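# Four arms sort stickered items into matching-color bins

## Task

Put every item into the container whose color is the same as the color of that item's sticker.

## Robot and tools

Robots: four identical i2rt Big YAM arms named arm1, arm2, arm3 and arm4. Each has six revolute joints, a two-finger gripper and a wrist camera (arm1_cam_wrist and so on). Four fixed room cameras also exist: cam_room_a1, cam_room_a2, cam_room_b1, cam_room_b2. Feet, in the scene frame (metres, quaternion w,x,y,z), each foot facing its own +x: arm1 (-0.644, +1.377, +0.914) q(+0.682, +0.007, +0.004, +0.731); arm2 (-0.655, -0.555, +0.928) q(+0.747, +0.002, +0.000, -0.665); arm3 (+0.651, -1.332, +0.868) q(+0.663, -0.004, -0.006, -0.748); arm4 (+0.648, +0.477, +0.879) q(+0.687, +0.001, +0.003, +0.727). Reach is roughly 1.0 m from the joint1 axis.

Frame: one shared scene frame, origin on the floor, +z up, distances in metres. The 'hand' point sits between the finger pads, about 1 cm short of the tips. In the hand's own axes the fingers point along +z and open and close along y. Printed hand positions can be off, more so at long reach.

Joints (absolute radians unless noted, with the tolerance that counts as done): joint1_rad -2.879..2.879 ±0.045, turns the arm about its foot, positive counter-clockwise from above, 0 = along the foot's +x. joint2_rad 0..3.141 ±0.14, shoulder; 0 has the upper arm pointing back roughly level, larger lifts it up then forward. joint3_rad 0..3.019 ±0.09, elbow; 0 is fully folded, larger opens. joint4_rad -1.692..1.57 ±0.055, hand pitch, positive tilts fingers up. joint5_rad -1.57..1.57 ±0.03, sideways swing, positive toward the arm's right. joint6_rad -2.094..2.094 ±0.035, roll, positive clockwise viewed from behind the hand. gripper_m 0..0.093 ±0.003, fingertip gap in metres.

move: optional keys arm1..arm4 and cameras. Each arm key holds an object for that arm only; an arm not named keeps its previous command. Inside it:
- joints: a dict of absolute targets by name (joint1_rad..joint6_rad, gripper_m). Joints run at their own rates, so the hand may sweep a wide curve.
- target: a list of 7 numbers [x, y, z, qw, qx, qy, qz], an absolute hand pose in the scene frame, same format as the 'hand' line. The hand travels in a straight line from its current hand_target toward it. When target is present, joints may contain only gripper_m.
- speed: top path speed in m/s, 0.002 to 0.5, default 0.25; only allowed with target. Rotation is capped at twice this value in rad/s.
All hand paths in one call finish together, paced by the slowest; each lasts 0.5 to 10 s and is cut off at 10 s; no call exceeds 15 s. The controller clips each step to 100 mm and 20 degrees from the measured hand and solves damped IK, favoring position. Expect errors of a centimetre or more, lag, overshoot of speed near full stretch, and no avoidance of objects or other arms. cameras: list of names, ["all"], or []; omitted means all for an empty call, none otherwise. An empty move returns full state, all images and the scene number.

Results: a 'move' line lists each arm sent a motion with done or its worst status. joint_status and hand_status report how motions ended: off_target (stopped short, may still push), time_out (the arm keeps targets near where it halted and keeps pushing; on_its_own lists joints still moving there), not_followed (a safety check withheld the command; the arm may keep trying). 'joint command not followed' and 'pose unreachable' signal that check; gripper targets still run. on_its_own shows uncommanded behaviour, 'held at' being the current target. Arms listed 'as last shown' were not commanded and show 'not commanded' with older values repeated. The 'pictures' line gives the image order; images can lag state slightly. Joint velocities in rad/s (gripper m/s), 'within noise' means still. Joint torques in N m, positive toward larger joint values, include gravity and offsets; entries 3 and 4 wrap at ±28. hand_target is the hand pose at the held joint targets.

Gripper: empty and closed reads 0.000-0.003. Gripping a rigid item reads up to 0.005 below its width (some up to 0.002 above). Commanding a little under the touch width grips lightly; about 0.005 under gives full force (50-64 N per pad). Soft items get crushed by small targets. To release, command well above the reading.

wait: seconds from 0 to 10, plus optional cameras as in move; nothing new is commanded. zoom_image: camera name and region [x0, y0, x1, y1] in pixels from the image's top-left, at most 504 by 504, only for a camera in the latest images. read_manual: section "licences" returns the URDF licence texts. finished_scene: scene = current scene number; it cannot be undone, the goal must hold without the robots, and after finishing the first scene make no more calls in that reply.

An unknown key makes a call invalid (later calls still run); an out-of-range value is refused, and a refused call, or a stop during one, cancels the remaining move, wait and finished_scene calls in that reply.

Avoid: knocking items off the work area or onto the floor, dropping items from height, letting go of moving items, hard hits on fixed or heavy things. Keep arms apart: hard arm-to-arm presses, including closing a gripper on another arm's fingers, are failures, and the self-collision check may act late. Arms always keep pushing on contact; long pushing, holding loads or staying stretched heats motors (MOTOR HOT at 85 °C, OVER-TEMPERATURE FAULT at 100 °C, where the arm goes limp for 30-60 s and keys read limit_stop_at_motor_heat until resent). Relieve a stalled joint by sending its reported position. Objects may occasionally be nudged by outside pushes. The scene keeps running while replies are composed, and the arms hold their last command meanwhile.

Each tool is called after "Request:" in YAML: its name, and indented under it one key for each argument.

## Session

Request:
move:
  cameras: ["all"]

Scene clock: 0.00 s.
Joint torques (N m): no reading
Motor temperatures (°C): arm1=[20 23 28 23 21 21 21] | arm2=[23 24 27 22 22 20 23] | arm3=[24 23 24 23 24 23 23] | arm4=[21 22 24 22 24 21 24]
Heat: arm1: hottest joint3_rad 28 °C; arm2: hottest joint3_rad 27 °C; arm3: hottest joint1_rad 24 °C; arm4: hottest joint3_rad 24 °C.
Joint velocities: within noise
arm1.joint_positions: joint1_rad=+0.263 joint2_rad=+0.541 joint3_rad=+1.448 joint4_rad=-1.274 joint5_rad=+0.156 joint6_rad=+0.460 gripper_m=+0.09396
arm1.joint_status: not commanded
arm1.hand: x=-0.6726 y=+1.5709 z=+1.5115 quat_wxyz=(-0.269, +0.505, -0.648, -0.503) (m; scene frame)
arm1.hand_target: x=-0.6710 y=+1.5670 z=+1.5236 quat_wxyz=(-0.273, +0.499, -0.642, -0.514) (m; scene frame)
arm1.hand_status: not commanded
arm2.joint_positions: joint1_rad=+0.198 joint2_rad=+0.259 joint3_rad=+1.632 joint4_rad=-1.245 joint5_rad=-0.167 joint6_rad=+0.724 gripper_m=+0.09396
arm2.joint_status: not commanded
arm2.hand: x=-0.6318 y=-0.5412 z=+1.6271 quat_wxyz=(-0.736, -0.518, -0.413, +0.142) (m; scene frame)
arm2.hand_target: x=-0.6338 y=-0.5350 z=+1.6303 quat_wxyz=(-0.741, -0.512, -0.410, +0.144) (m; scene frame)
arm2.hand_status: not commanded
arm3.joint_positions: joint1_rad=-0.202 joint2_rad=+0.522 joint3_rad=+1.369 joint4_rad=-1.376 joint5_rad=-0.141 joint6_rad=+0.009 gripper_m=+0.09396
arm3.joint_status: not commanded
arm3.hand: x=+0.6119 y=-1.5148 z=+1.4102 quat_wxyz=(-0.346, -0.682, -0.528, +0.369) (m; scene frame)
arm3.hand_target: x=+0.6127 y=-1.5121 z=+1.4202 quat_wxyz=(-0.352, -0.676, -0.525, +0.378) (m; scene frame)
arm3.hand_status: not commanded
arm4.joint_positions: joint1_rad=+0.128 joint2_rad=+0.492 joint3_rad=+1.422 joint4_rad=-1.388 joint5_rad=-0.180 joint6_rad=-0.624 gripper_m=+0.09396
arm4.joint_status: not commanded
arm4.hand: x=+0.5895 y=+0.6391 z=+1.4459 quat_wxyz=(-0.401, +0.802, -0.272, -0.348) (m; scene frame)
arm4.hand_target: x=+0.5903 y=+0.6352 z=+1.4556 quat_wxyz=(-0.410, +0.797, -0.269, -0.353) (m; scene frame)
arm4.hand_status: not commanded
pictures: arm1_cam_wrist, arm2_cam_wrist, arm3_cam_wrist, arm4_cam_wrist, cam_room_a1, cam_room_a2, cam_room_b1, cam_room_b2
Images, in order (width x height): arm1_cam_wrist 672x504, arm2_cam_wrist 672x504, arm3_cam_wrist 672x504, arm4_cam_wrist 672x504, cam_room_a1 672x504, cam_room_a2 672x504, cam_room_b1 672x504, cam_room_b2 672x504.

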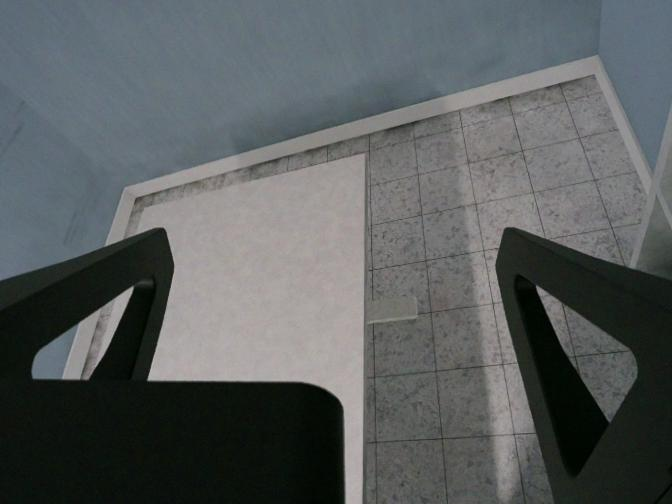

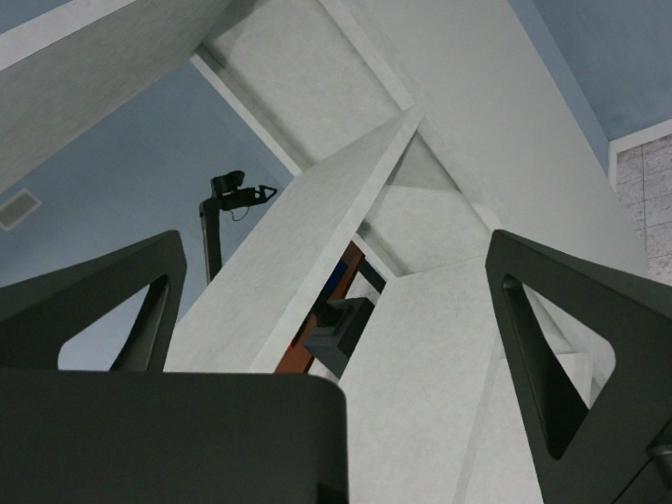

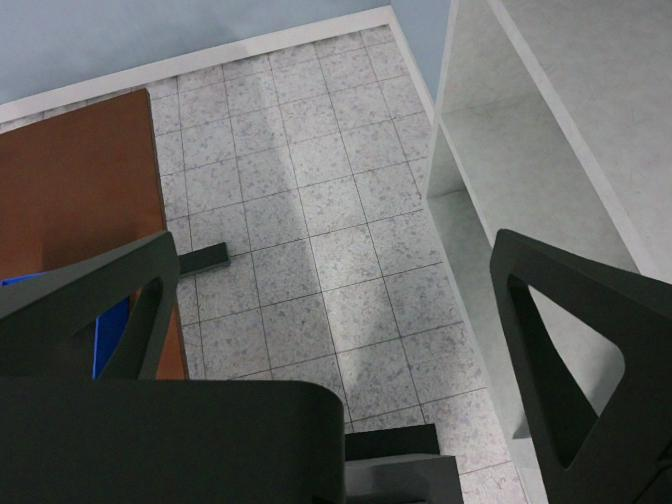

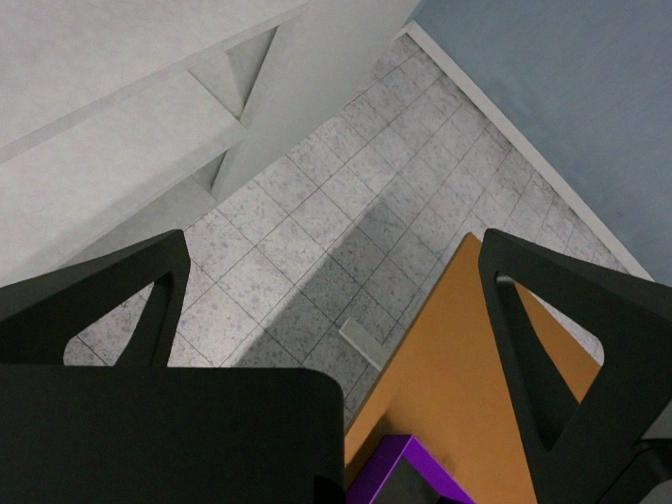

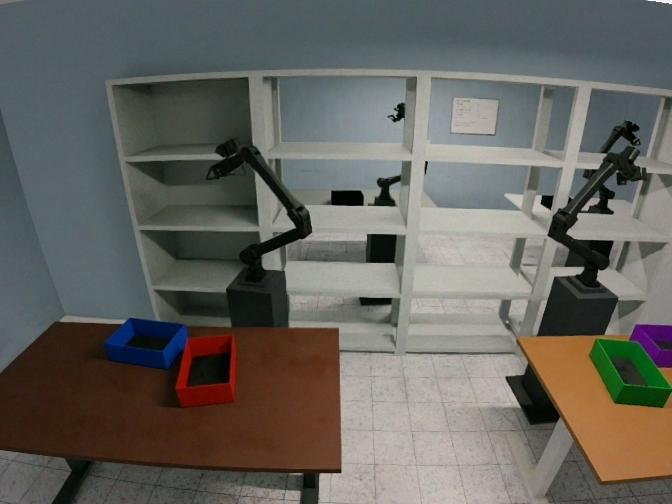

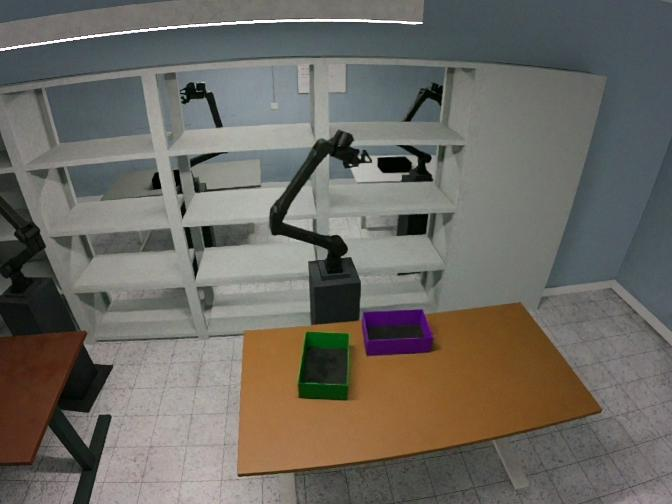

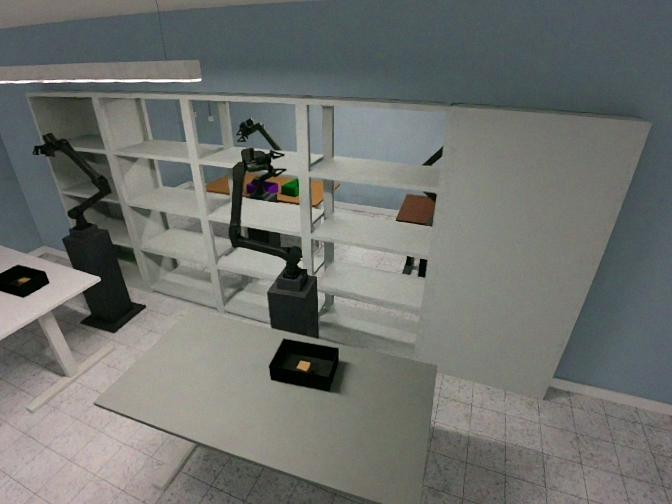

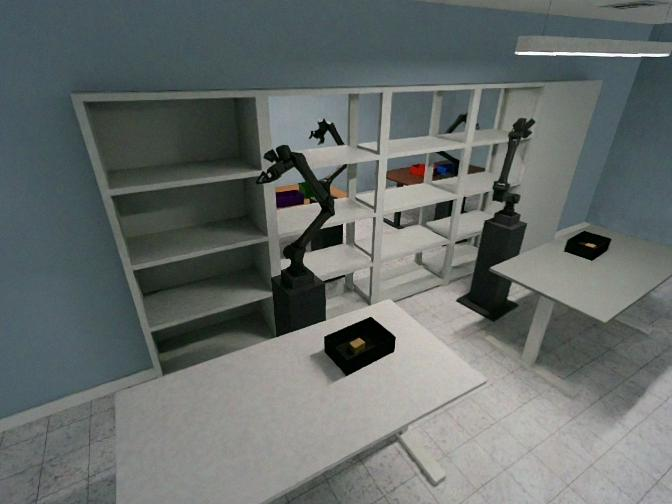

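Request:
move:
  arm1: {"joints": {"joint1_rad": 1.4, "joint2_rad": 1.203, "joint3_rad": 1.036, "joint4_rad": -0.88, "joint5_rad": 0, "joint6_rad": 0, "gripper_m": 0.075}}
  arm2: {"joints": {"joint1_rad": -1.75, "joint2_rad": 1.203, "joint3_rad": 1.036, "joint4_rad": -0.88, "joint5_rad": 0, "joint6_rad": 0, "gripper_m": 0.075}}
  arm3: {"joints": {"joint1_rad": 1.5, "joint2_rad": 1.203, "joint3_rad": 1.036, "joint4_rad": -0.88, "joint5_rad": 0, "joint6_rad": 0, "gripper_m": 0.08}}
  arm4: {"joints": {"joint1_rad": -1.65, "joint2_rad": 1.203, "joint3_rad": 1.036, "joint4_rad": -0.88, "joint5_rad": 0, "joint6_rad": 0, "gripper_m": 0.08}}
  cameras: ["arm1_cam_wrist", "arm2_cam_wrist", "arm3_cam_wrist", "arm4_cam_wrist"]

Scene clock: 16.50 s.
Joint torques (N m): arm1=[-1.85 -7.36 14.53 1.57 0.09 -0.07] | arm2=[1.03 -9.05 12.98 1.84 -0.04 -0.07] | arm3=[1.44 -11.11 10.26 1.31 0.1 -0.11] | arm4=[1.08 -11.58 10.71 1.2 0.09 0.16]
Motor temperatures (°C): arm1=[20 23 29 23 21 21 21] | arm2=[23 25 27 22 22 20 23] | arm3=[24 23 25 23 24 23 23] | arm4=[21 22 26 22 24 21 24]
Heat: arm1: hottest joint3_rad 29 °C; arm2: hottest joint3_rad 27 °C; arm3: hottest joint3_rad 25 °C; arm4: hottest joint3_rad 26 °C.
move: arm1 done; arm2 done; arm3 done; arm4 done
Joint velocities: within noise
arm1.joint_positions: joint1_rad=+1.399 joint2_rad=+1.218 joint3_rad=+1.000 joint4_rad=-0.894 joint5_rad=-0.001 joint6_rad=+0.007 gripper_m=+0.07506
arm1.joint_status: all done
arm1.hand: x=-1.0758 y=+1.4221 z=+1.1254 quat_wxyz=(-0.011, +0.970, -0.053, -0.235) (m; scene frame)
arm1.hand_target: x=-1.0874 y=+1.4229 z=+1.1511 quat_wxyz=(-0.014, +0.963, -0.049, -0.266) (m; scene frame)
arm1.hand_status: not commanded
arm2.joint_positions: joint1_rad=-1.753 joint2_rad=+1.190 joint3_rad=+1.017 joint4_rad=-0.883 joint5_rad=+0.001 joint6_rad=+0.015 gripper_m=+0.07509
arm2.joint_status: all done
arm2.hand: x=-1.0972 y=-0.5265 z=+1.1532 quat_wxyz=(+0.008, -0.966, +0.039, +0.254) (m; scene frame)
arm2.hand_target: x=-1.1044 y=-0.5275 z=+1.1573 quat_wxyz=(+0.010, -0.966, +0.030, +0.258) (m; scene frame)
arm2.hand_status: not commanded
arm3.joint_positions: joint1_rad=+1.497 joint2_rad=+1.216 joint3_rad=+1.026 joint4_rad=-0.887 joint5_rad=-0.002 joint6_rad=+0.006 gripper_m=+0.08006
arm3.joint_status: all done
arm3.hand: x=+1.0889 y=-1.4152 z=+1.0878 quat_wxyz=(-0.244, -0.095, -0.965, +0.029) (m; scene frame)
arm3.hand_target: x=+1.0920 y=-1.4146 z=+1.0991 quat_wxyz=(-0.259, -0.091, -0.961, +0.031) (m; scene frame)
arm3.hand_status: not commanded
arm4.joint_positions: joint1_rad=-1.655 joint2_rad=+1.218 joint3_rad=+1.011 joint4_rad=-0.889 joint5_rad=+0.001 joint6_rad=-0.012 gripper_m=+0.08012
arm4.joint_status: all done
arm4.hand: x=+1.0907 y=+0.4654 z=+1.0875 quat_wxyz=(-0.233, -0.007, -0.972, +0.007) (m; scene frame)
arm4.hand_target: x=+1.0986 y=+0.4674 z=+1.1071 quat_wxyz=(-0.257, -0.010, -0.966, +0.005) (m; scene frame)
arm4.hand_status: not commanded
pictures: arm1_cam_wrist, arm2_cam_wrist, arm3_cam_wrist, arm4_cam_wrist
Images, in order (width x height): arm1_cam_wrist 672x504, arm2_cam_wrist 672x504, arm3_cam_wrist 672x504, arm4_cam_wrist 672x504.

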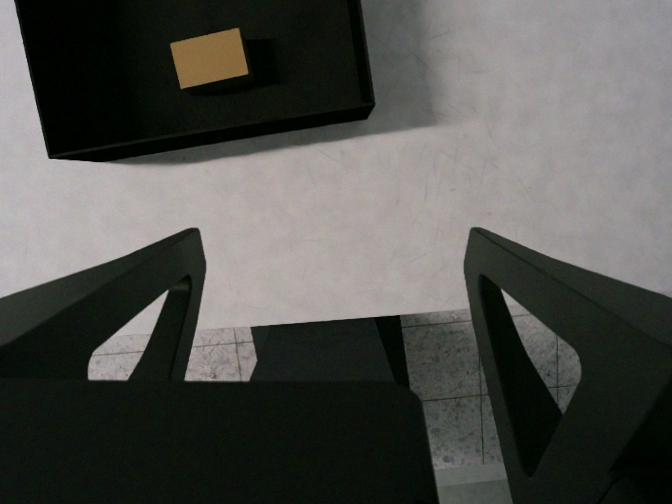

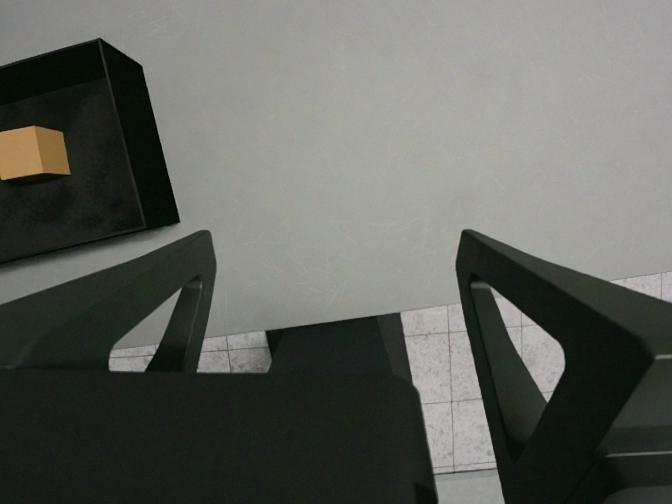

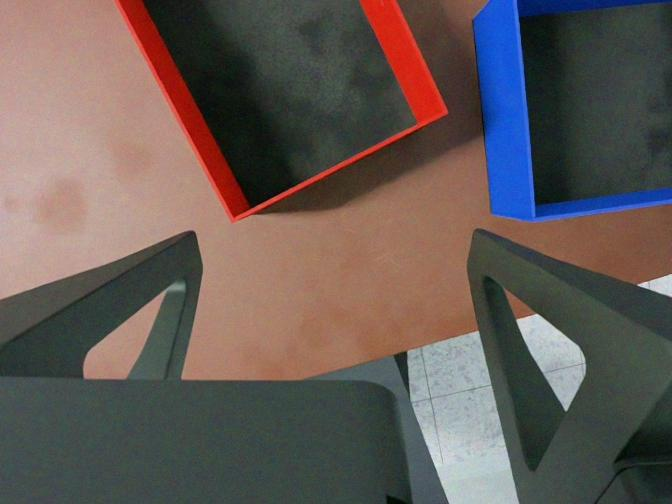

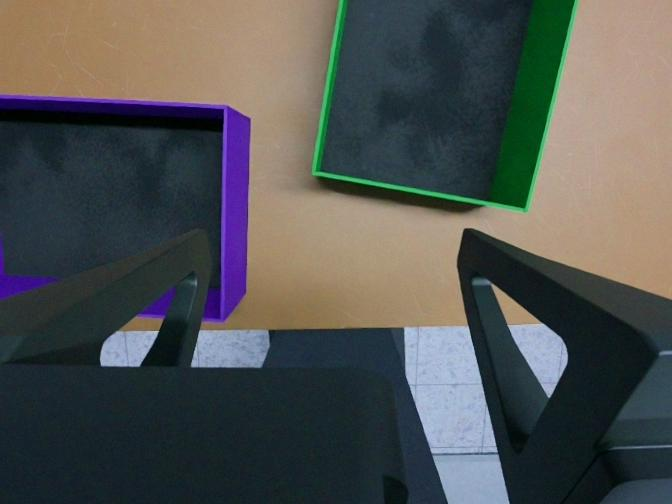

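Request:
move:
  cameras: ["cam_room_b1", "cam_room_b2", "arm1_cam_wrist", "arm2_cam_wrist"]

Request:
zoom_image:
  camera: "cam_room_b1"
  region: [260, 330, 350, 400]

Request:
zoom_image:
  camera: "cam_room_b2"
  region: [310, 310, 410, 385]

Request:
zoom_image:
  camera: "arm1_cam_wrist"
  region: [150, 0, 280, 110]

Request:
zoom_image:
  camera: "arm2_cam_wrist"
  region: [0, 100, 120, 200]

Scene clock: 33.67 s.
Joint torques (N m): arm1=[-1.26 -7.3 14.45 1.74 0.07 -0.05] | arm2=[0.97 -9.05 13 1.85 -0.05 -0.08] | arm3=[1.32 -11.16 10.22 1.28 0.11 -0.11] | arm4=[1.32 -11.52 10.69 1.11 0.08 0.15]
Motor temperatures (°C): arm1=[20 24 31 23 21 21 21] | arm2=[23 25 31 22 22 20 23] | arm3=[24 23 27 23 24 23 23] | arm4=[21 22 31 22 24 21 24]
Heat: arm1: hottest joint3_rad 31 °C; arm2: hottest joint3_rad 31 °C; arm3: hottest joint3_rad 27 °C; arm4: hottest joint3_rad 31 °C.
Joint velocities: within noise
arm1.joint_positions: joint1_rad=+1.399 joint2_rad=+1.218 joint3_rad=+1.000 joint4_rad=-0.894 joint5_rad=-0.001 joint6_rad=+0.007 gripper_m=+0.07506
arm1.joint_status: all done
arm1.hand: x=-1.0758 y=+1.4221 z=+1.1254 quat_wxyz=(-0.011, +0.970, -0.053, -0.235) (m; scene frame)
arm1.hand_target: x=-1.0874 y=+1.4229 z=+1.1511 quat_wxyz=(-0.014, +0.963, -0.049, -0.266) (m; scene frame)
arm1.hand_status: not commanded
arm2.joint_positions: joint1_rad=-1.753 joint2_rad=+1.190 joint3_rad=+1.017 joint4_rad=-0.883 joint5_rad=+0.001 joint6_rad=+0.014 gripper_m=+0.07509
arm2.joint_status: all done
arm2.hand: x=-1.0972 y=-0.5265 z=+1.1532 quat_wxyz=(+0.008, -0.966, +0.038, +0.254) (m; scene frame)
arm2.hand_target: x=-1.1044 y=-0.5275 z=+1.1573 quat_wxyz=(+0.010, -0.966, +0.030, +0.258) (m; scene frame)
arm2.hand_status: not commanded
arm3.joint_positions: joint1_rad=+1.497 joint2_rad=+1.216 joint3_rad=+1.026 joint4_rad=-0.887 joint5_rad=-0.002 joint6_rad=+0.006 gripper_m=+0.08006
arm3.joint_status: all done
arm3.hand: x=+1.0889 y=-1.4152 z=+1.0878 quat_wxyz=(-0.244, -0.095, -0.965, +0.029) (m; scene frame)
arm3.hand_target: x=+1.0920 y=-1.4146 z=+1.0991 quat_wxyz=(-0.259, -0.091, -0.961, +0.031) (m; scene frame)
arm3.hand_status: not commanded
arm4.joint_positions: joint1_rad=-1.655 joint2_rad=+1.218 joint3_rad=+1.011 joint4_rad=-0.889 joint5_rad=+0.001 joint6_rad=-0.012 gripper_m=+0.08012
arm4.joint_status: all done
arm4.hand: x=+1.0907 y=+0.4654 z=+1.0875 quat_wxyz=(-0.233, -0.007, -0.972, +0.007) (m; scene frame)
arm4.hand_target: x=+1.0986 y=+0.4674 z=+1.1071 quat_wxyz=(-0.257, -0.010, -0.966, +0.005) (m; scene frame)
arm4.hand_status: not commanded
pictures: arm1_cam_wrist, arm2_cam_wrist, cam_room_b1, cam_room_b2
Images, in order (width x height): arm1_cam_wrist 672x504, arm2_cam_wrist 672x504, cam_room_b1 672x504, cam_room_b2 672x504.

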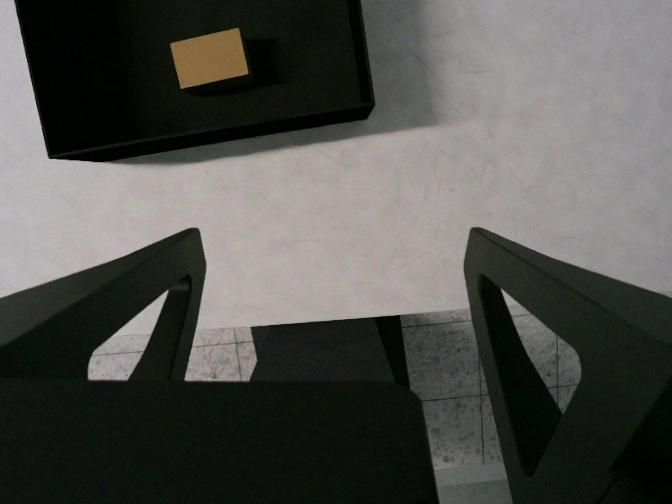

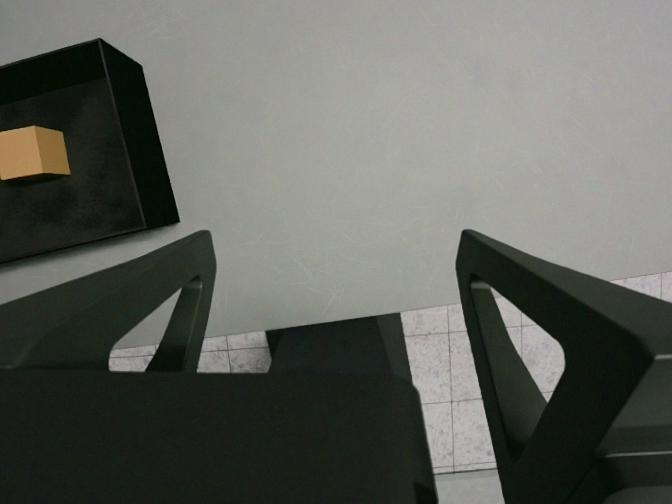

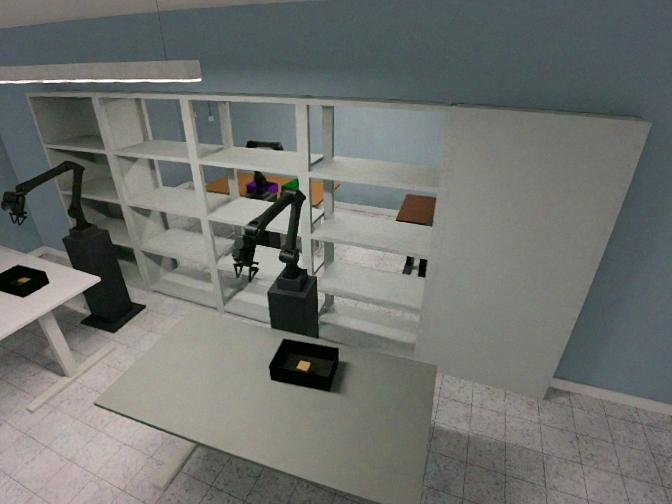

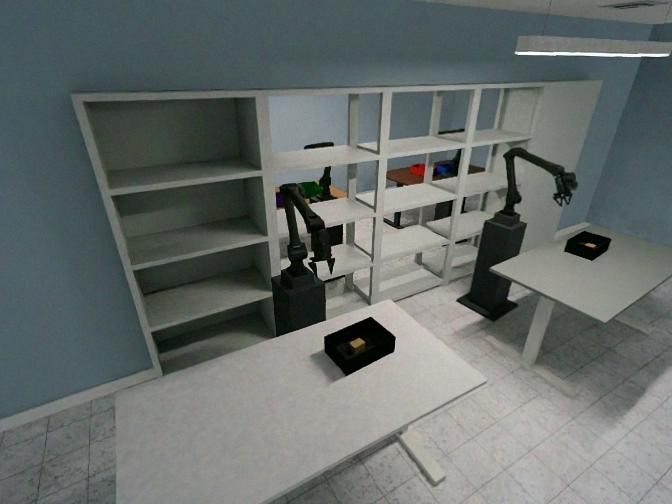

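Scaled by 5.600.

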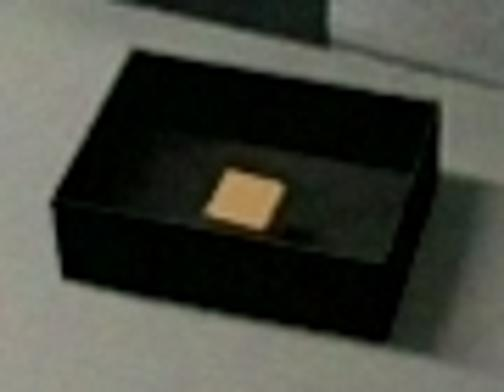

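Scaled by 5.040.

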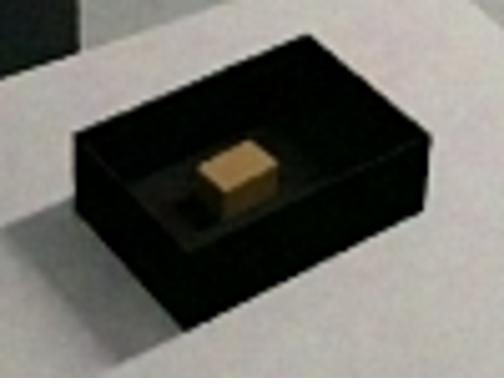

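Scaled by 3.877.

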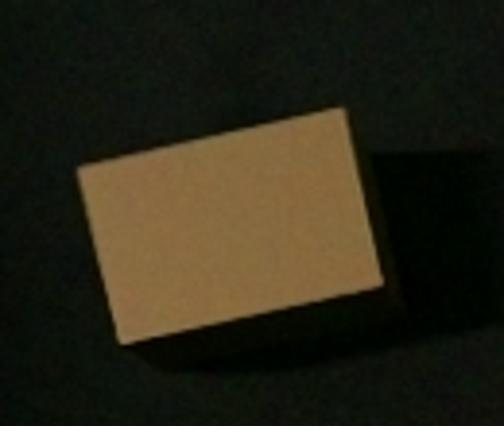

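Scaled by 4.200.

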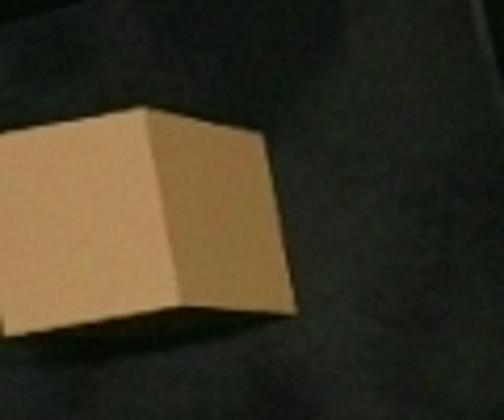

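Request:
move:
  arm1: {"target": [-1.170, 1.3115, 0.95, -0.0134, -0.9744, -0.0604, 0.2160], "speed": 0.35, "joints": {"gripper_m": 0.09}}
  arm2: {"target": [-1.118, -0.879, 0.95, -0.0136, -0.9744, -0.0613, 0.2160], "speed": 0.35, "joints": {"gripper_m": 0.09}}
  cameras: ["arm1_cam_wrist", "arm2_cam_wrist"]

Scene clock: 79.03 s.
Joint torques (N m): arm1=[-1.32 -10.58 12.01 1.63 0 -0.02] | arm2=[0.21 -15.68 12.88 1.94 0.39 0.21] | arm3=[1.49 -11.22 10.26 1.29 0.11 -0.11] | arm4=[0.67 -11.58 10.69 1.01 0.08 0.16]
Motor temperatures (°C): arm1=[20 24 35 23 21 21 21] | arm2=[23 25 35 22 22 20 23] | arm3=[24 23 29 23 24 23 23] | arm4=[21 23 37 22 24 21 24]
Heat: arm1: hottest joint3_rad 35 °C; arm2: hottest joint3_rad 35 °C; arm3: hottest joint3_rad 29 °C; arm4: hottest joint3_rad 37 °C.
move: arm1 off_target; arm2 off_target
Joint velocities: within noise
arm1.joint_positions: joint1_rad=+1.620 joint2_rad=+1.694 joint3_rad=+0.960 joint4_rad=-0.473 joint5_rad=-0.003 joint6_rad=+0.007 gripper_m=+0.08994
arm1.joint_status: all done
arm1.hand: x=-1.1477 y=+1.3172 z=+0.9322 quat_wxyz=(+0.011, +0.981, +0.055, -0.188) (m; scene frame)
arm1.hand_target: x=-1.1689 y=+1.3117 z=+0.9506 quat_wxyz=(+0.013, +0.974, +0.060, -0.216) (m; scene frame)
arm1.hand_status: off_target (0.029 m and 3.3 deg from the pose sent, 0.228 m and 13.5 deg at the start)
arm2.joint_positions: joint1_rad=-1.001 joint2_rad=+1.773 joint3_rad=+1.079 joint4_rad=-0.541 joint5_rad=+0.219 joint6_rad=+0.496 gripper_m=+0.08990
arm2.joint_status: all done
arm2.hand: x=-1.0957 y=-0.8674 z=+0.9398 quat_wxyz=(-0.002, -0.977, -0.076, +0.197) (m; scene frame)
arm2.hand_target: x=-1.1170 y=-0.8781 z=+0.9506 quat_wxyz=(-0.014, -0.974, -0.061, +0.216) (m; scene frame)
arm2.hand_status: off_target (0.027 m and 3.1 deg from the pose sent, 0.407 m and 12.5 deg at the start)
arm3, arm4: as last shown
pictures: arm1_cam_wrist, arm2_cam_wrist
Images, in order (width x height): arm1_cam_wrist 672x504, arm2_cam_wrist 672x504.

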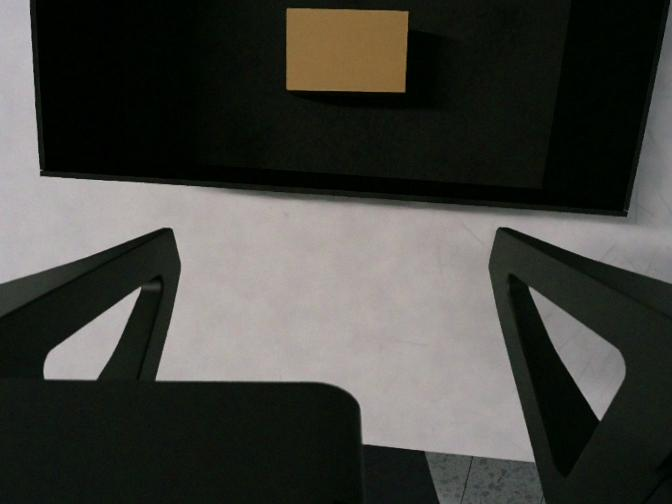

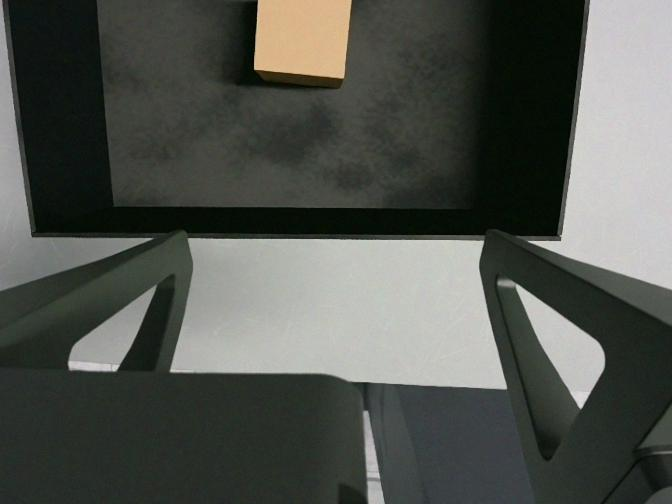

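Request:
zoom_image:
  camera: "arm1_cam_wrist"
  region: [270, 0, 430, 120]

Request:
zoom_image:
  camera: "arm2_cam_wrist"
  region: [230, 0, 380, 110]

Scaled by 3.150.

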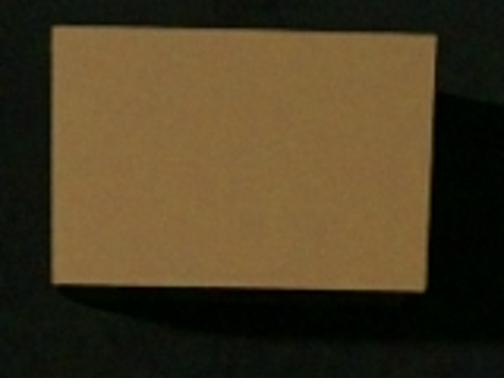

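Scaled by 3.360.

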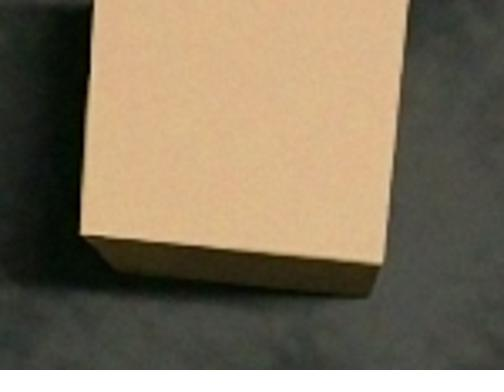

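Request:
move:
  arm1: {"target": [-1.238, 1.315, 0.85, -0.0104, -0.9752, -0.0469, 0.2162], "speed": 0.25, "joints": {"gripper_m": 0.092}}
  arm2: {"target": [-1.200, -0.902, 0.86, -0.0064, -0.9759, -0.0290, 0.2163], "speed": 0.25, "joints": {"gripper_m": 0.09}}
  cameras: ["arm1_cam_wrist", "arm2_cam_wrist"]

Scene clock: 117.53 s.
Joint torques (N m): arm1=[-2.26 -14.62 11.36 1.68 0.09 0.08] | arm2=[0.56 -19.84 12.08 1.91 0.4 0.21] | arm3=[1.38 -11.11 10.29 1.29 0.11 -0.11] | arm4=[1.2 -11.28 10.67 0.96 0.07 0.15]
Motor temperatures (°C): arm1=[20 25 34 23 21 21 21] | arm2=[23 25 36 22 22 20 23] | arm3=[24 24 30 23 24 23 23] | arm4=[21 23 39 22 24 21 24]
Heat: arm1: hottest joint3_rad 34 °C; arm2: hottest joint3_rad 36 °C; arm3: hottest joint3_rad 30 °C; arm4: hottest joint3_rad 39 °C.
move: arm1 off_target; arm2 off_target
Joint velocities: within noise
arm1.joint_positions: joint1_rad=+1.619 joint2_rad=+2.014 joint3_rad=+1.107 joint4_rad=-0.304 joint5_rad=-0.002 joint6_rad=+0.007 gripper_m=+0.09194
arm1.joint_status: all done
arm1.hand: x=-1.2094 y=+1.3113 z=+0.8331 quat_wxyz=(+0.010, +0.981, +0.055, -0.186) (m; scene frame)
arm1.hand_target: x=-1.2367 y=+1.3153 z=+0.8510 quat_wxyz=(+0.010, +0.975, +0.047, -0.216) (m; scene frame)
arm1.hand_status: off_target (0.033 m and 3.6 deg from the pose sent, 0.122 m and 3.4 deg at the start)
arm2.joint_positions: joint1_rad=-1.056 joint2_rad=+2.092 joint3_rad=+1.315 joint4_rad=-0.458 joint5_rad=+0.224 joint6_rad=+0.511 gripper_m=+0.08991
arm2.joint_status: all done
arm2.hand: x=-1.1800 y=-0.8908 z=+0.8534 quat_wxyz=(+0.004, -0.979, -0.041, +0.199) (m; scene frame)
arm2.hand_target: x=-1.1991 y=-0.9015 z=+0.8607 quat_wxyz=(-0.007, -0.976, -0.029, +0.216) (m; scene frame)
arm2.hand_status: off_target (0.024 m and 2.8 deg from the pose sent, 0.136 m and 5.8 deg at the start)
arm3, arm4: as last shown
pictures: arm1_cam_wrist, arm2_cam_wrist
Images, in order (width x height): arm1_cam_wrist 672x504, arm2_cam_wrist 672x504.

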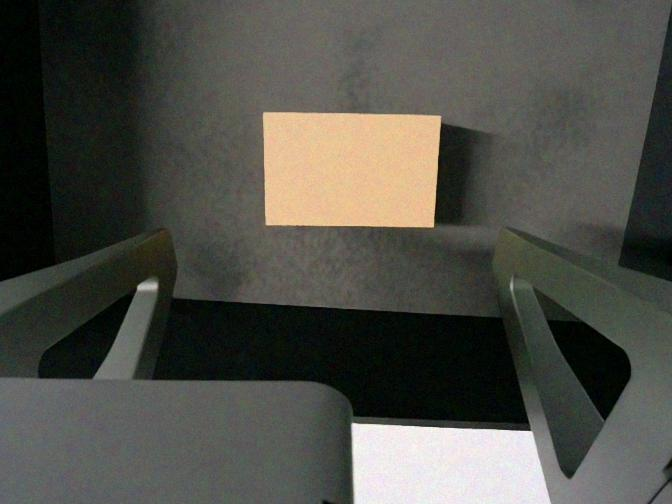

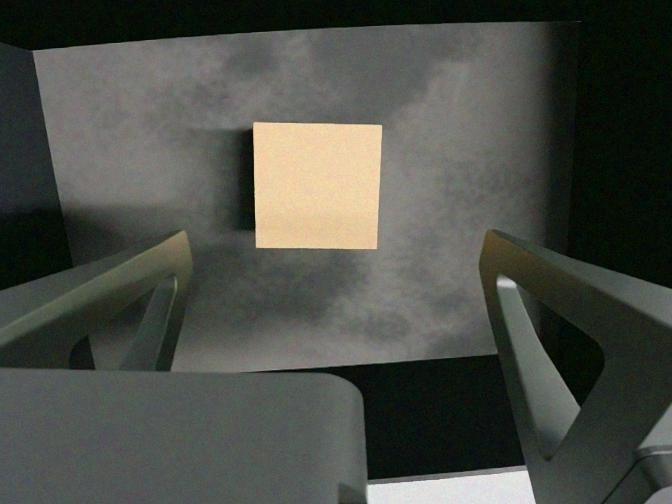

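Request:
move:
  arm1: {"target": [-1.238, 1.329, 0.775, -0.0104, -0.9752, -0.0469, 0.2162], "speed": 0.15, "joints": {"gripper_m": 0.092}}
  arm2: {"target": [-1.203, -0.913, 0.785, -0.0064, -0.9759, -0.0290, 0.2163], "speed": 0.15, "joints": {"gripper_m": 0.09}}
  cameras: ["arm1_cam_wrist", "arm2_cam_wrist"]

Scene clock: 137.30 s.
Joint torques (N m): arm1=[-2.9 -14.21 9.46 1.55 -0.02 -0.05] | arm2=[1.49 -20.54 10.82 2.03 0.41 0.22] | arm3=[1.38 -11.22 10.24 1.26 0.1 -0.11] | arm4=[0.97 -11.58 10.78 1.05 0.09 0.16]
Motor temperatures (°C): arm1=[20 25 34 23 21 21 21] | arm2=[23 26 36 22 22 20 23] | arm3=[24 24 31 23 24 23 23] | arm4=[21 23 40 22 24 21 24]
Heat: arm1: hottest joint3_rad 34 °C; arm2: hottest joint3_rad 36 °C; arm3: hottest joint3_rad 31 °C; arm4: hottest joint3_rad 40 °C.
move: arm1 off_target; arm2 off_target
Joint velocities: within noise
arm1.joint_positions: joint1_rad=+1.590 joint2_rad=+2.168 joint3_rad=+1.113 joint4_rad=-0.145 joint5_rad=-0.008 joint6_rad=-0.006 gripper_m=+0.09194
arm1.joint_status: all done
arm1.hand: x=-1.2128 y=+1.3266 z=+0.7647 quat_wxyz=(+0.010, +0.980, +0.047, -0.191) (m; scene frame)
arm1.hand_target: x=-1.2369 y=+1.3291 z=+0.7758 quat_wxyz=(+0.010, +0.975, +0.047, -0.216) (m; scene frame)
arm1.hand_status: off_target (0.027 m and 2.9 deg from the pose sent, 0.067 m and 3.6 deg at the start)
arm2.joint_positions: joint1_rad=-1.056 joint2_rad=+2.246 joint3_rad=+1.358 joint4_rad=-0.344 joint5_rad=+0.229 joint6_rad=+0.523 gripper_m=+0.08991
arm2.joint_status: all done
arm2.hand: x=-1.1894 y=-0.8967 z=+0.7835 quat_wxyz=(+0.004, -0.979, -0.034, +0.201) (m; scene frame)
arm2.hand_target: x=-1.2022 y=-0.9125 z=+0.7856 quat_wxyz=(-0.007, -0.976, -0.029, +0.216) (m; scene frame)
arm2.hand_status: off_target (0.021 m and 2.3 deg from the pose sent, 0.076 m and 2.8 deg at the start)
arm3, arm4: as last shown
pictures: arm1_cam_wrist, arm2_cam_wrist
Images, in order (width x height): arm1_cam_wrist 672x504, arm2_cam_wrist 672x504.

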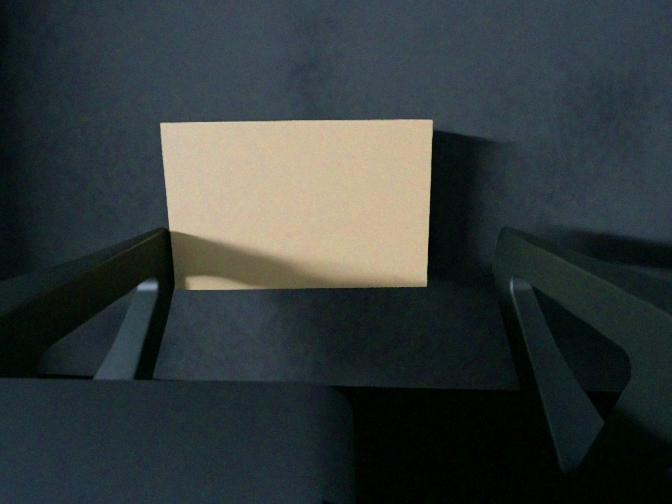

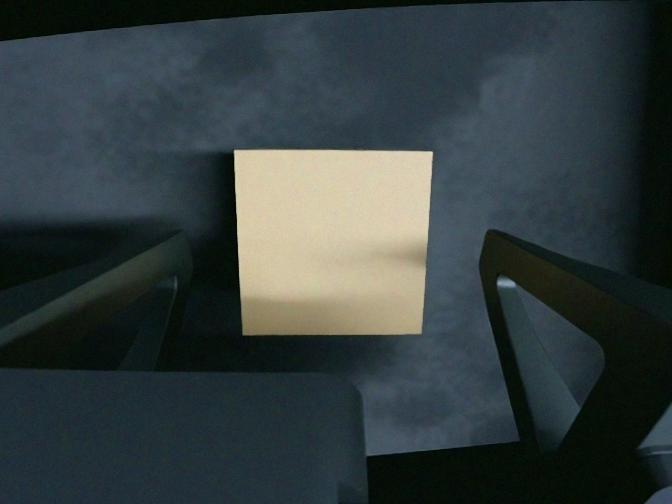

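Request:
move:
  arm1: {"target": [-1.245, 1.3145, 0.742, -0.0104, -0.9752, -0.0469, 0.2162], "speed": 0.12, "joints": {"gripper_m": 0.092}}
  arm2: {"target": [-1.201, -0.913, 0.735, -0.0064, -0.9759, -0.0290, 0.2163], "speed": 0.12, "joints": {"gripper_m": 0.09}}
  cameras: ["arm1_cam_wrist", "arm2_cam_wrist"]

Scene clock: 155.17 s.
Joint torques (N m): arm1=[-0.97 -14.45 9.13 1.66 0.14 0.17] | arm2=[1.55 -19.96 9.95 2 0.38 0.18] | arm3=[1.44 -11.11 10.25 1.29 0.11 -0.11] | arm4=[1.08 -11.52 10.73 1.11 0.08 0.16]
Motor temperatures (°C): arm1=[20 26 34 23 21 21 21] | arm2=[23 27 34 22 22 20 23] | arm3=[24 24 31 23 24 23 23] | arm4=[21 23 40 22 24 21 24]
Heat: arm1: hottest joint3_rad 34 °C; arm2: hottest joint3_rad 34 °C; arm3: hottest joint3_rad 31 °C; arm4: hottest joint3_rad 40 °C.
move: arm1 off_target; arm2 off_target
Joint velocities: within noise
arm1.joint_positions: joint1_rad=+1.599 joint2_rad=+2.251 joint3_rad=+1.157 joint4_rad=-0.101 joint5_rad=-0.002 joint6_rad=+0.003 gripper_m=+0.09194
arm1.joint_status: all done
arm1.hand: x=-1.2229 y=+1.3220 z=+0.7351 quat_wxyz=(+0.009, +0.980, +0.047, -0.194) (m; scene frame)
arm1.hand_target: x=-1.2440 y=+1.3144 z=+0.7427 quat_wxyz=(+0.011, +0.975, +0.047, -0.216) (m; scene frame)
arm1.hand_status: off_target (0.024 m and 2.6 deg from the pose sent, 0.041 m and 2.9 deg at the start)
arm2.joint_positions: joint1_rad=-1.054 joint2_rad=+2.338 joint3_rad=+1.382 joint4_rad=-0.261 joint5_rad=+0.230 joint6_rad=+0.528 gripper_m=+0.08991
arm2.joint_status: all done
arm2.hand: x=-1.1927 y=-0.9000 z=+0.7415 quat_wxyz=(+0.000, -0.978, -0.032, +0.207) (m; scene frame)
arm2.hand_target: x=-1.2004 y=-0.9126 z=+0.7354 quat_wxyz=(-0.007, -0.976, -0.029, +0.216) (m; scene frame)
arm2.hand_status: off_target (0.017 m and 1.4 deg from the pose sent, 0.052 m and 2.3 deg at the start)
arm3, arm4: as last shown
pictures: arm1_cam_wrist, arm2_cam_wrist
Images, in order (width x height): arm1_cam_wrist 672x504, arm2_cam_wrist 672x504.

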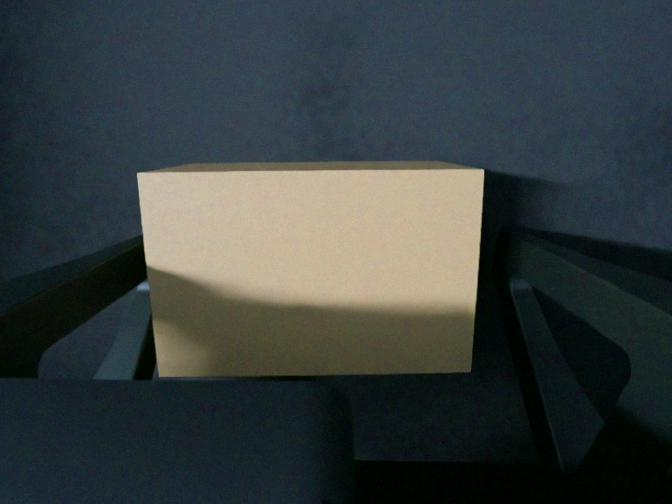

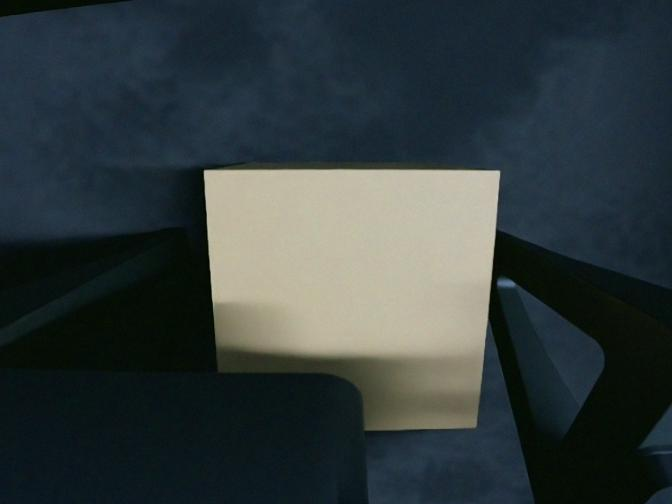

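Request:
move:
  arm1: {"joints": {"gripper_m": 0.062}}
  arm2: {"joints": {"gripper_m": 0.045}}
  cameras: ["arm1_cam_wrist", "arm2_cam_wrist"]

Scene clock: 165.30 s.
Joint torques (N m): arm1=[-0.62 -14.62 8.9 1.73 0.07 0.12] | arm2=[1.61 -20.13 9.96 2 0.34 0.18] | arm3=[1.32 -11.16 10.24 1.24 0.11 -0.11] | arm4=[1.2 -11.16 10.65 0.99 0.06 0.14]
Motor temperatures (°C): arm1=[20 26 33 23 21 21 21] | arm2=[23 27 34 22 22 20 23] | arm3=[24 24 31 23 24 23 23] | arm4=[21 23 41 22 24 21 24]
Heat: arm1: hottest joint3_rad 33 °C; arm2: hottest joint3_rad 34 °C; arm3: hottest joint3_rad 31 °C; arm4: hottest joint3_rad 41 °C.
move: arm1 off_target; arm2 off_target
Joint velocities: within noise
arm1.joint_positions: joint1_rad=+1.599 joint2_rad=+2.251 joint3_rad=+1.157 joint4_rad=-0.101 joint5_rad=-0.002 joint6_rad=+0.004 gripper_m=+0.06897
arm1.joint_status: gripper_m off_target (ended at +0.06900, target +0.06200)
arm1.hand: x=-1.2231 y=+1.3221 z=+0.7352 quat_wxyz=(+0.008, +0.980, +0.046, -0.194) (m; scene frame)
arm1.hand_target: x=-1.2441 y=+1.3145 z=+0.7427 quat_wxyz=(+0.011, +0.975, +0.047, -0.216) (m; scene frame)
arm1.hand_status: not commanded
arm2.joint_positions: joint1_rad=-1.054 joint2_rad=+2.338 joint3_rad=+1.382 joint4_rad=-0.261 joint5_rad=+0.231 joint6_rad=+0.528 gripper_m=+0.05296
arm2.joint_status: gripper_m off_target (ended at +0.05299, target +0.04500)
arm2.hand: x=-1.1927 y=-0.9001 z=+0.7416 quat_wxyz=(+0.001, -0.978, -0.032, +0.207) (m; scene frame)
arm2.hand_target: x=-1.2003 y=-0.9127 z=+0.7354 quat_wxyz=(-0.007, -0.976, -0.029, +0.216) (m; scene frame)
arm2.hand_status: not commanded
arm3, arm4: as last shown
pictures: arm1_cam_wrist, arm2_cam_wrist
Images, in order (width x height): arm1_cam_wrist 672x504, arm2_cam_wrist 672x504.

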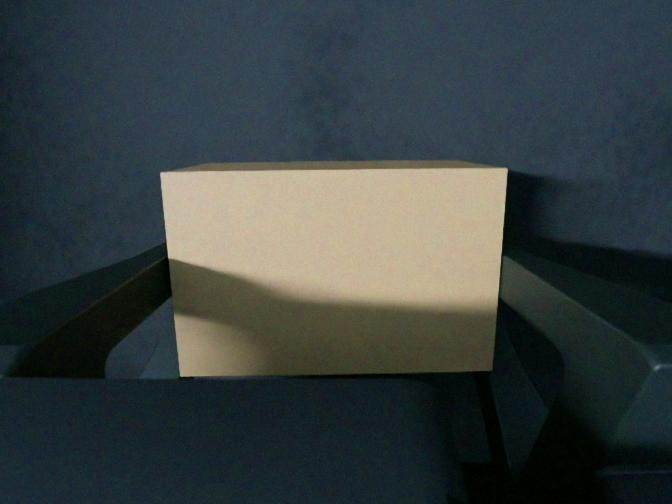

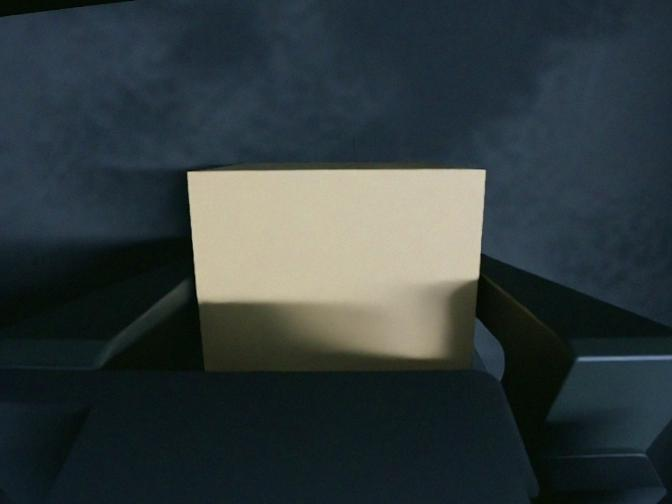

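Request:
move:
  arm1: {"target": [-1.16, 1.322, 0.95, -0.0104, -0.9752, -0.0469, 0.2162], "speed": 0.25, "joints": {"gripper_m": 0.062}}
  arm2: {"target": [-1.14, -0.88, 0.95, -0.0064, -0.9759, -0.0290, 0.2163], "speed": 0.25, "joints": {"gripper_m": 0.045}}
  cameras: ["arm1_cam_wrist", "arm2_cam_wrist"]

Scene clock: 177.40 s.
Joint torques (N m): arm1=[-1.26 -11.28 9.09 0.77 0.11 0.11] | arm2=[1.49 -18.67 8.5 1.05 0.41 0.21] | arm3=[1.38 -11.05 10.26 1.26 0.1 -0.11] | arm4=[1.38 -11.52 10.65 1.16 0.09 0.15]
Motor temperatures (°C): arm1=[20 26 33 23 21 21 22] | arm2=[23 27 34 22 22 20 23] | arm3=[24 24 31 23 24 23 23] | arm4=[21 23 41 22 24 21 24]
Heat: arm1: hottest joint3_rad 33 °C; arm2: hottest joint3_rad 34 °C; arm3: hottest joint3_rad 31 °C; arm4: hottest joint3_rad 41 °C.
move: arm1 off_target; arm2 off_target
Joint velocities: within noise
arm1.joint_positions: joint1_rad=+1.599 joint2_rad=+1.672 joint3_rad=+0.965 joint4_rad=-0.441 joint5_rad=-0.001 joint6_rad=+0.005 gripper_m=+0.06897
arm1.joint_status: gripper_m off_target (ended at +0.06897, target +0.06200)
arm1.hand: x=-1.1610 y=+1.3274 z=+0.9483 quat_wxyz=(+0.009, +0.975, +0.045, -0.218) (m; scene frame)
arm1.hand_target: x=-1.1600 y=+1.3220 z=+0.9500 quat_wxyz=(+0.010, +0.975, +0.047, -0.216) (m; scene frame)
arm1.hand_status: done (0.006 m and 0.3 deg from the pose sent, 0.224 m and 2.5 deg at the start)
arm2.joint_positions: joint1_rad=-1.035 joint2_rad=+1.837 joint3_rad=+1.210 joint4_rad=-0.551 joint5_rad=+0.237 joint6_rad=+0.543 gripper_m=+0.05296
arm2.joint_status: gripper_m off_target (ended at +0.05296, target +0.04500)
arm2.hand: x=-1.1485 y=-0.8804 z=+0.9553 quat_wxyz=(-0.012, -0.974, -0.031, +0.224) (m; scene frame)
arm2.hand_target: x=-1.1402 y=-0.8800 z=+0.9502 quat_wxyz=(-0.006, -0.976, -0.029, +0.216) (m; scene frame)
arm2.hand_status: done (0.010 m and 1.1 deg from the pose sent, 0.216 m and 1.4 deg at the start)
arm3, arm4: as last shown
pictures: arm1_cam_wrist, arm2_cam_wrist
Images, in order (width x height): arm1_cam_wrist 672x504, arm2_cam_wrist 672x504.

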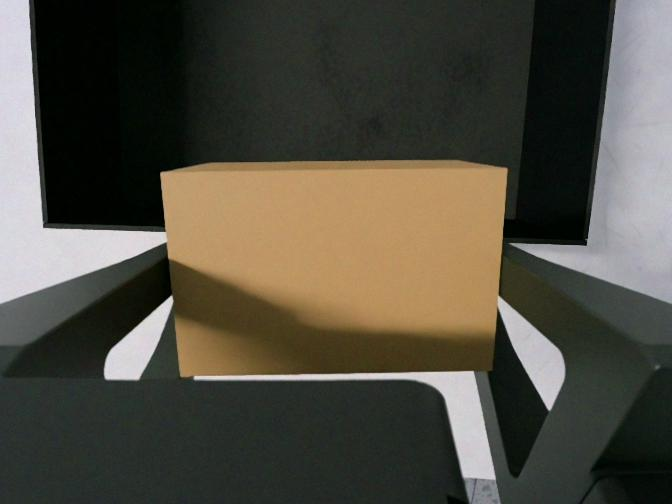

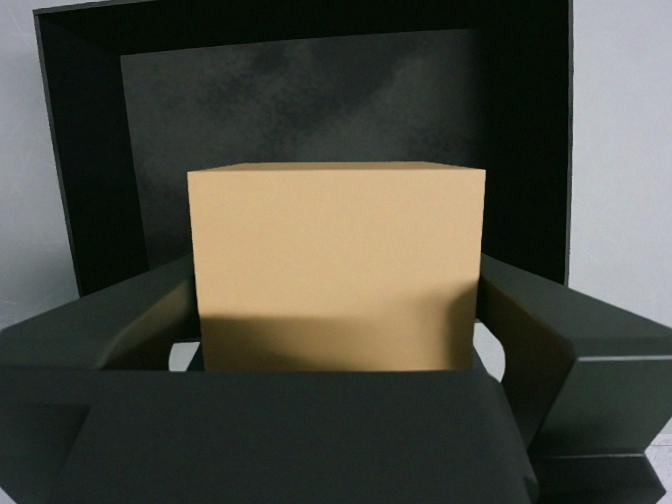

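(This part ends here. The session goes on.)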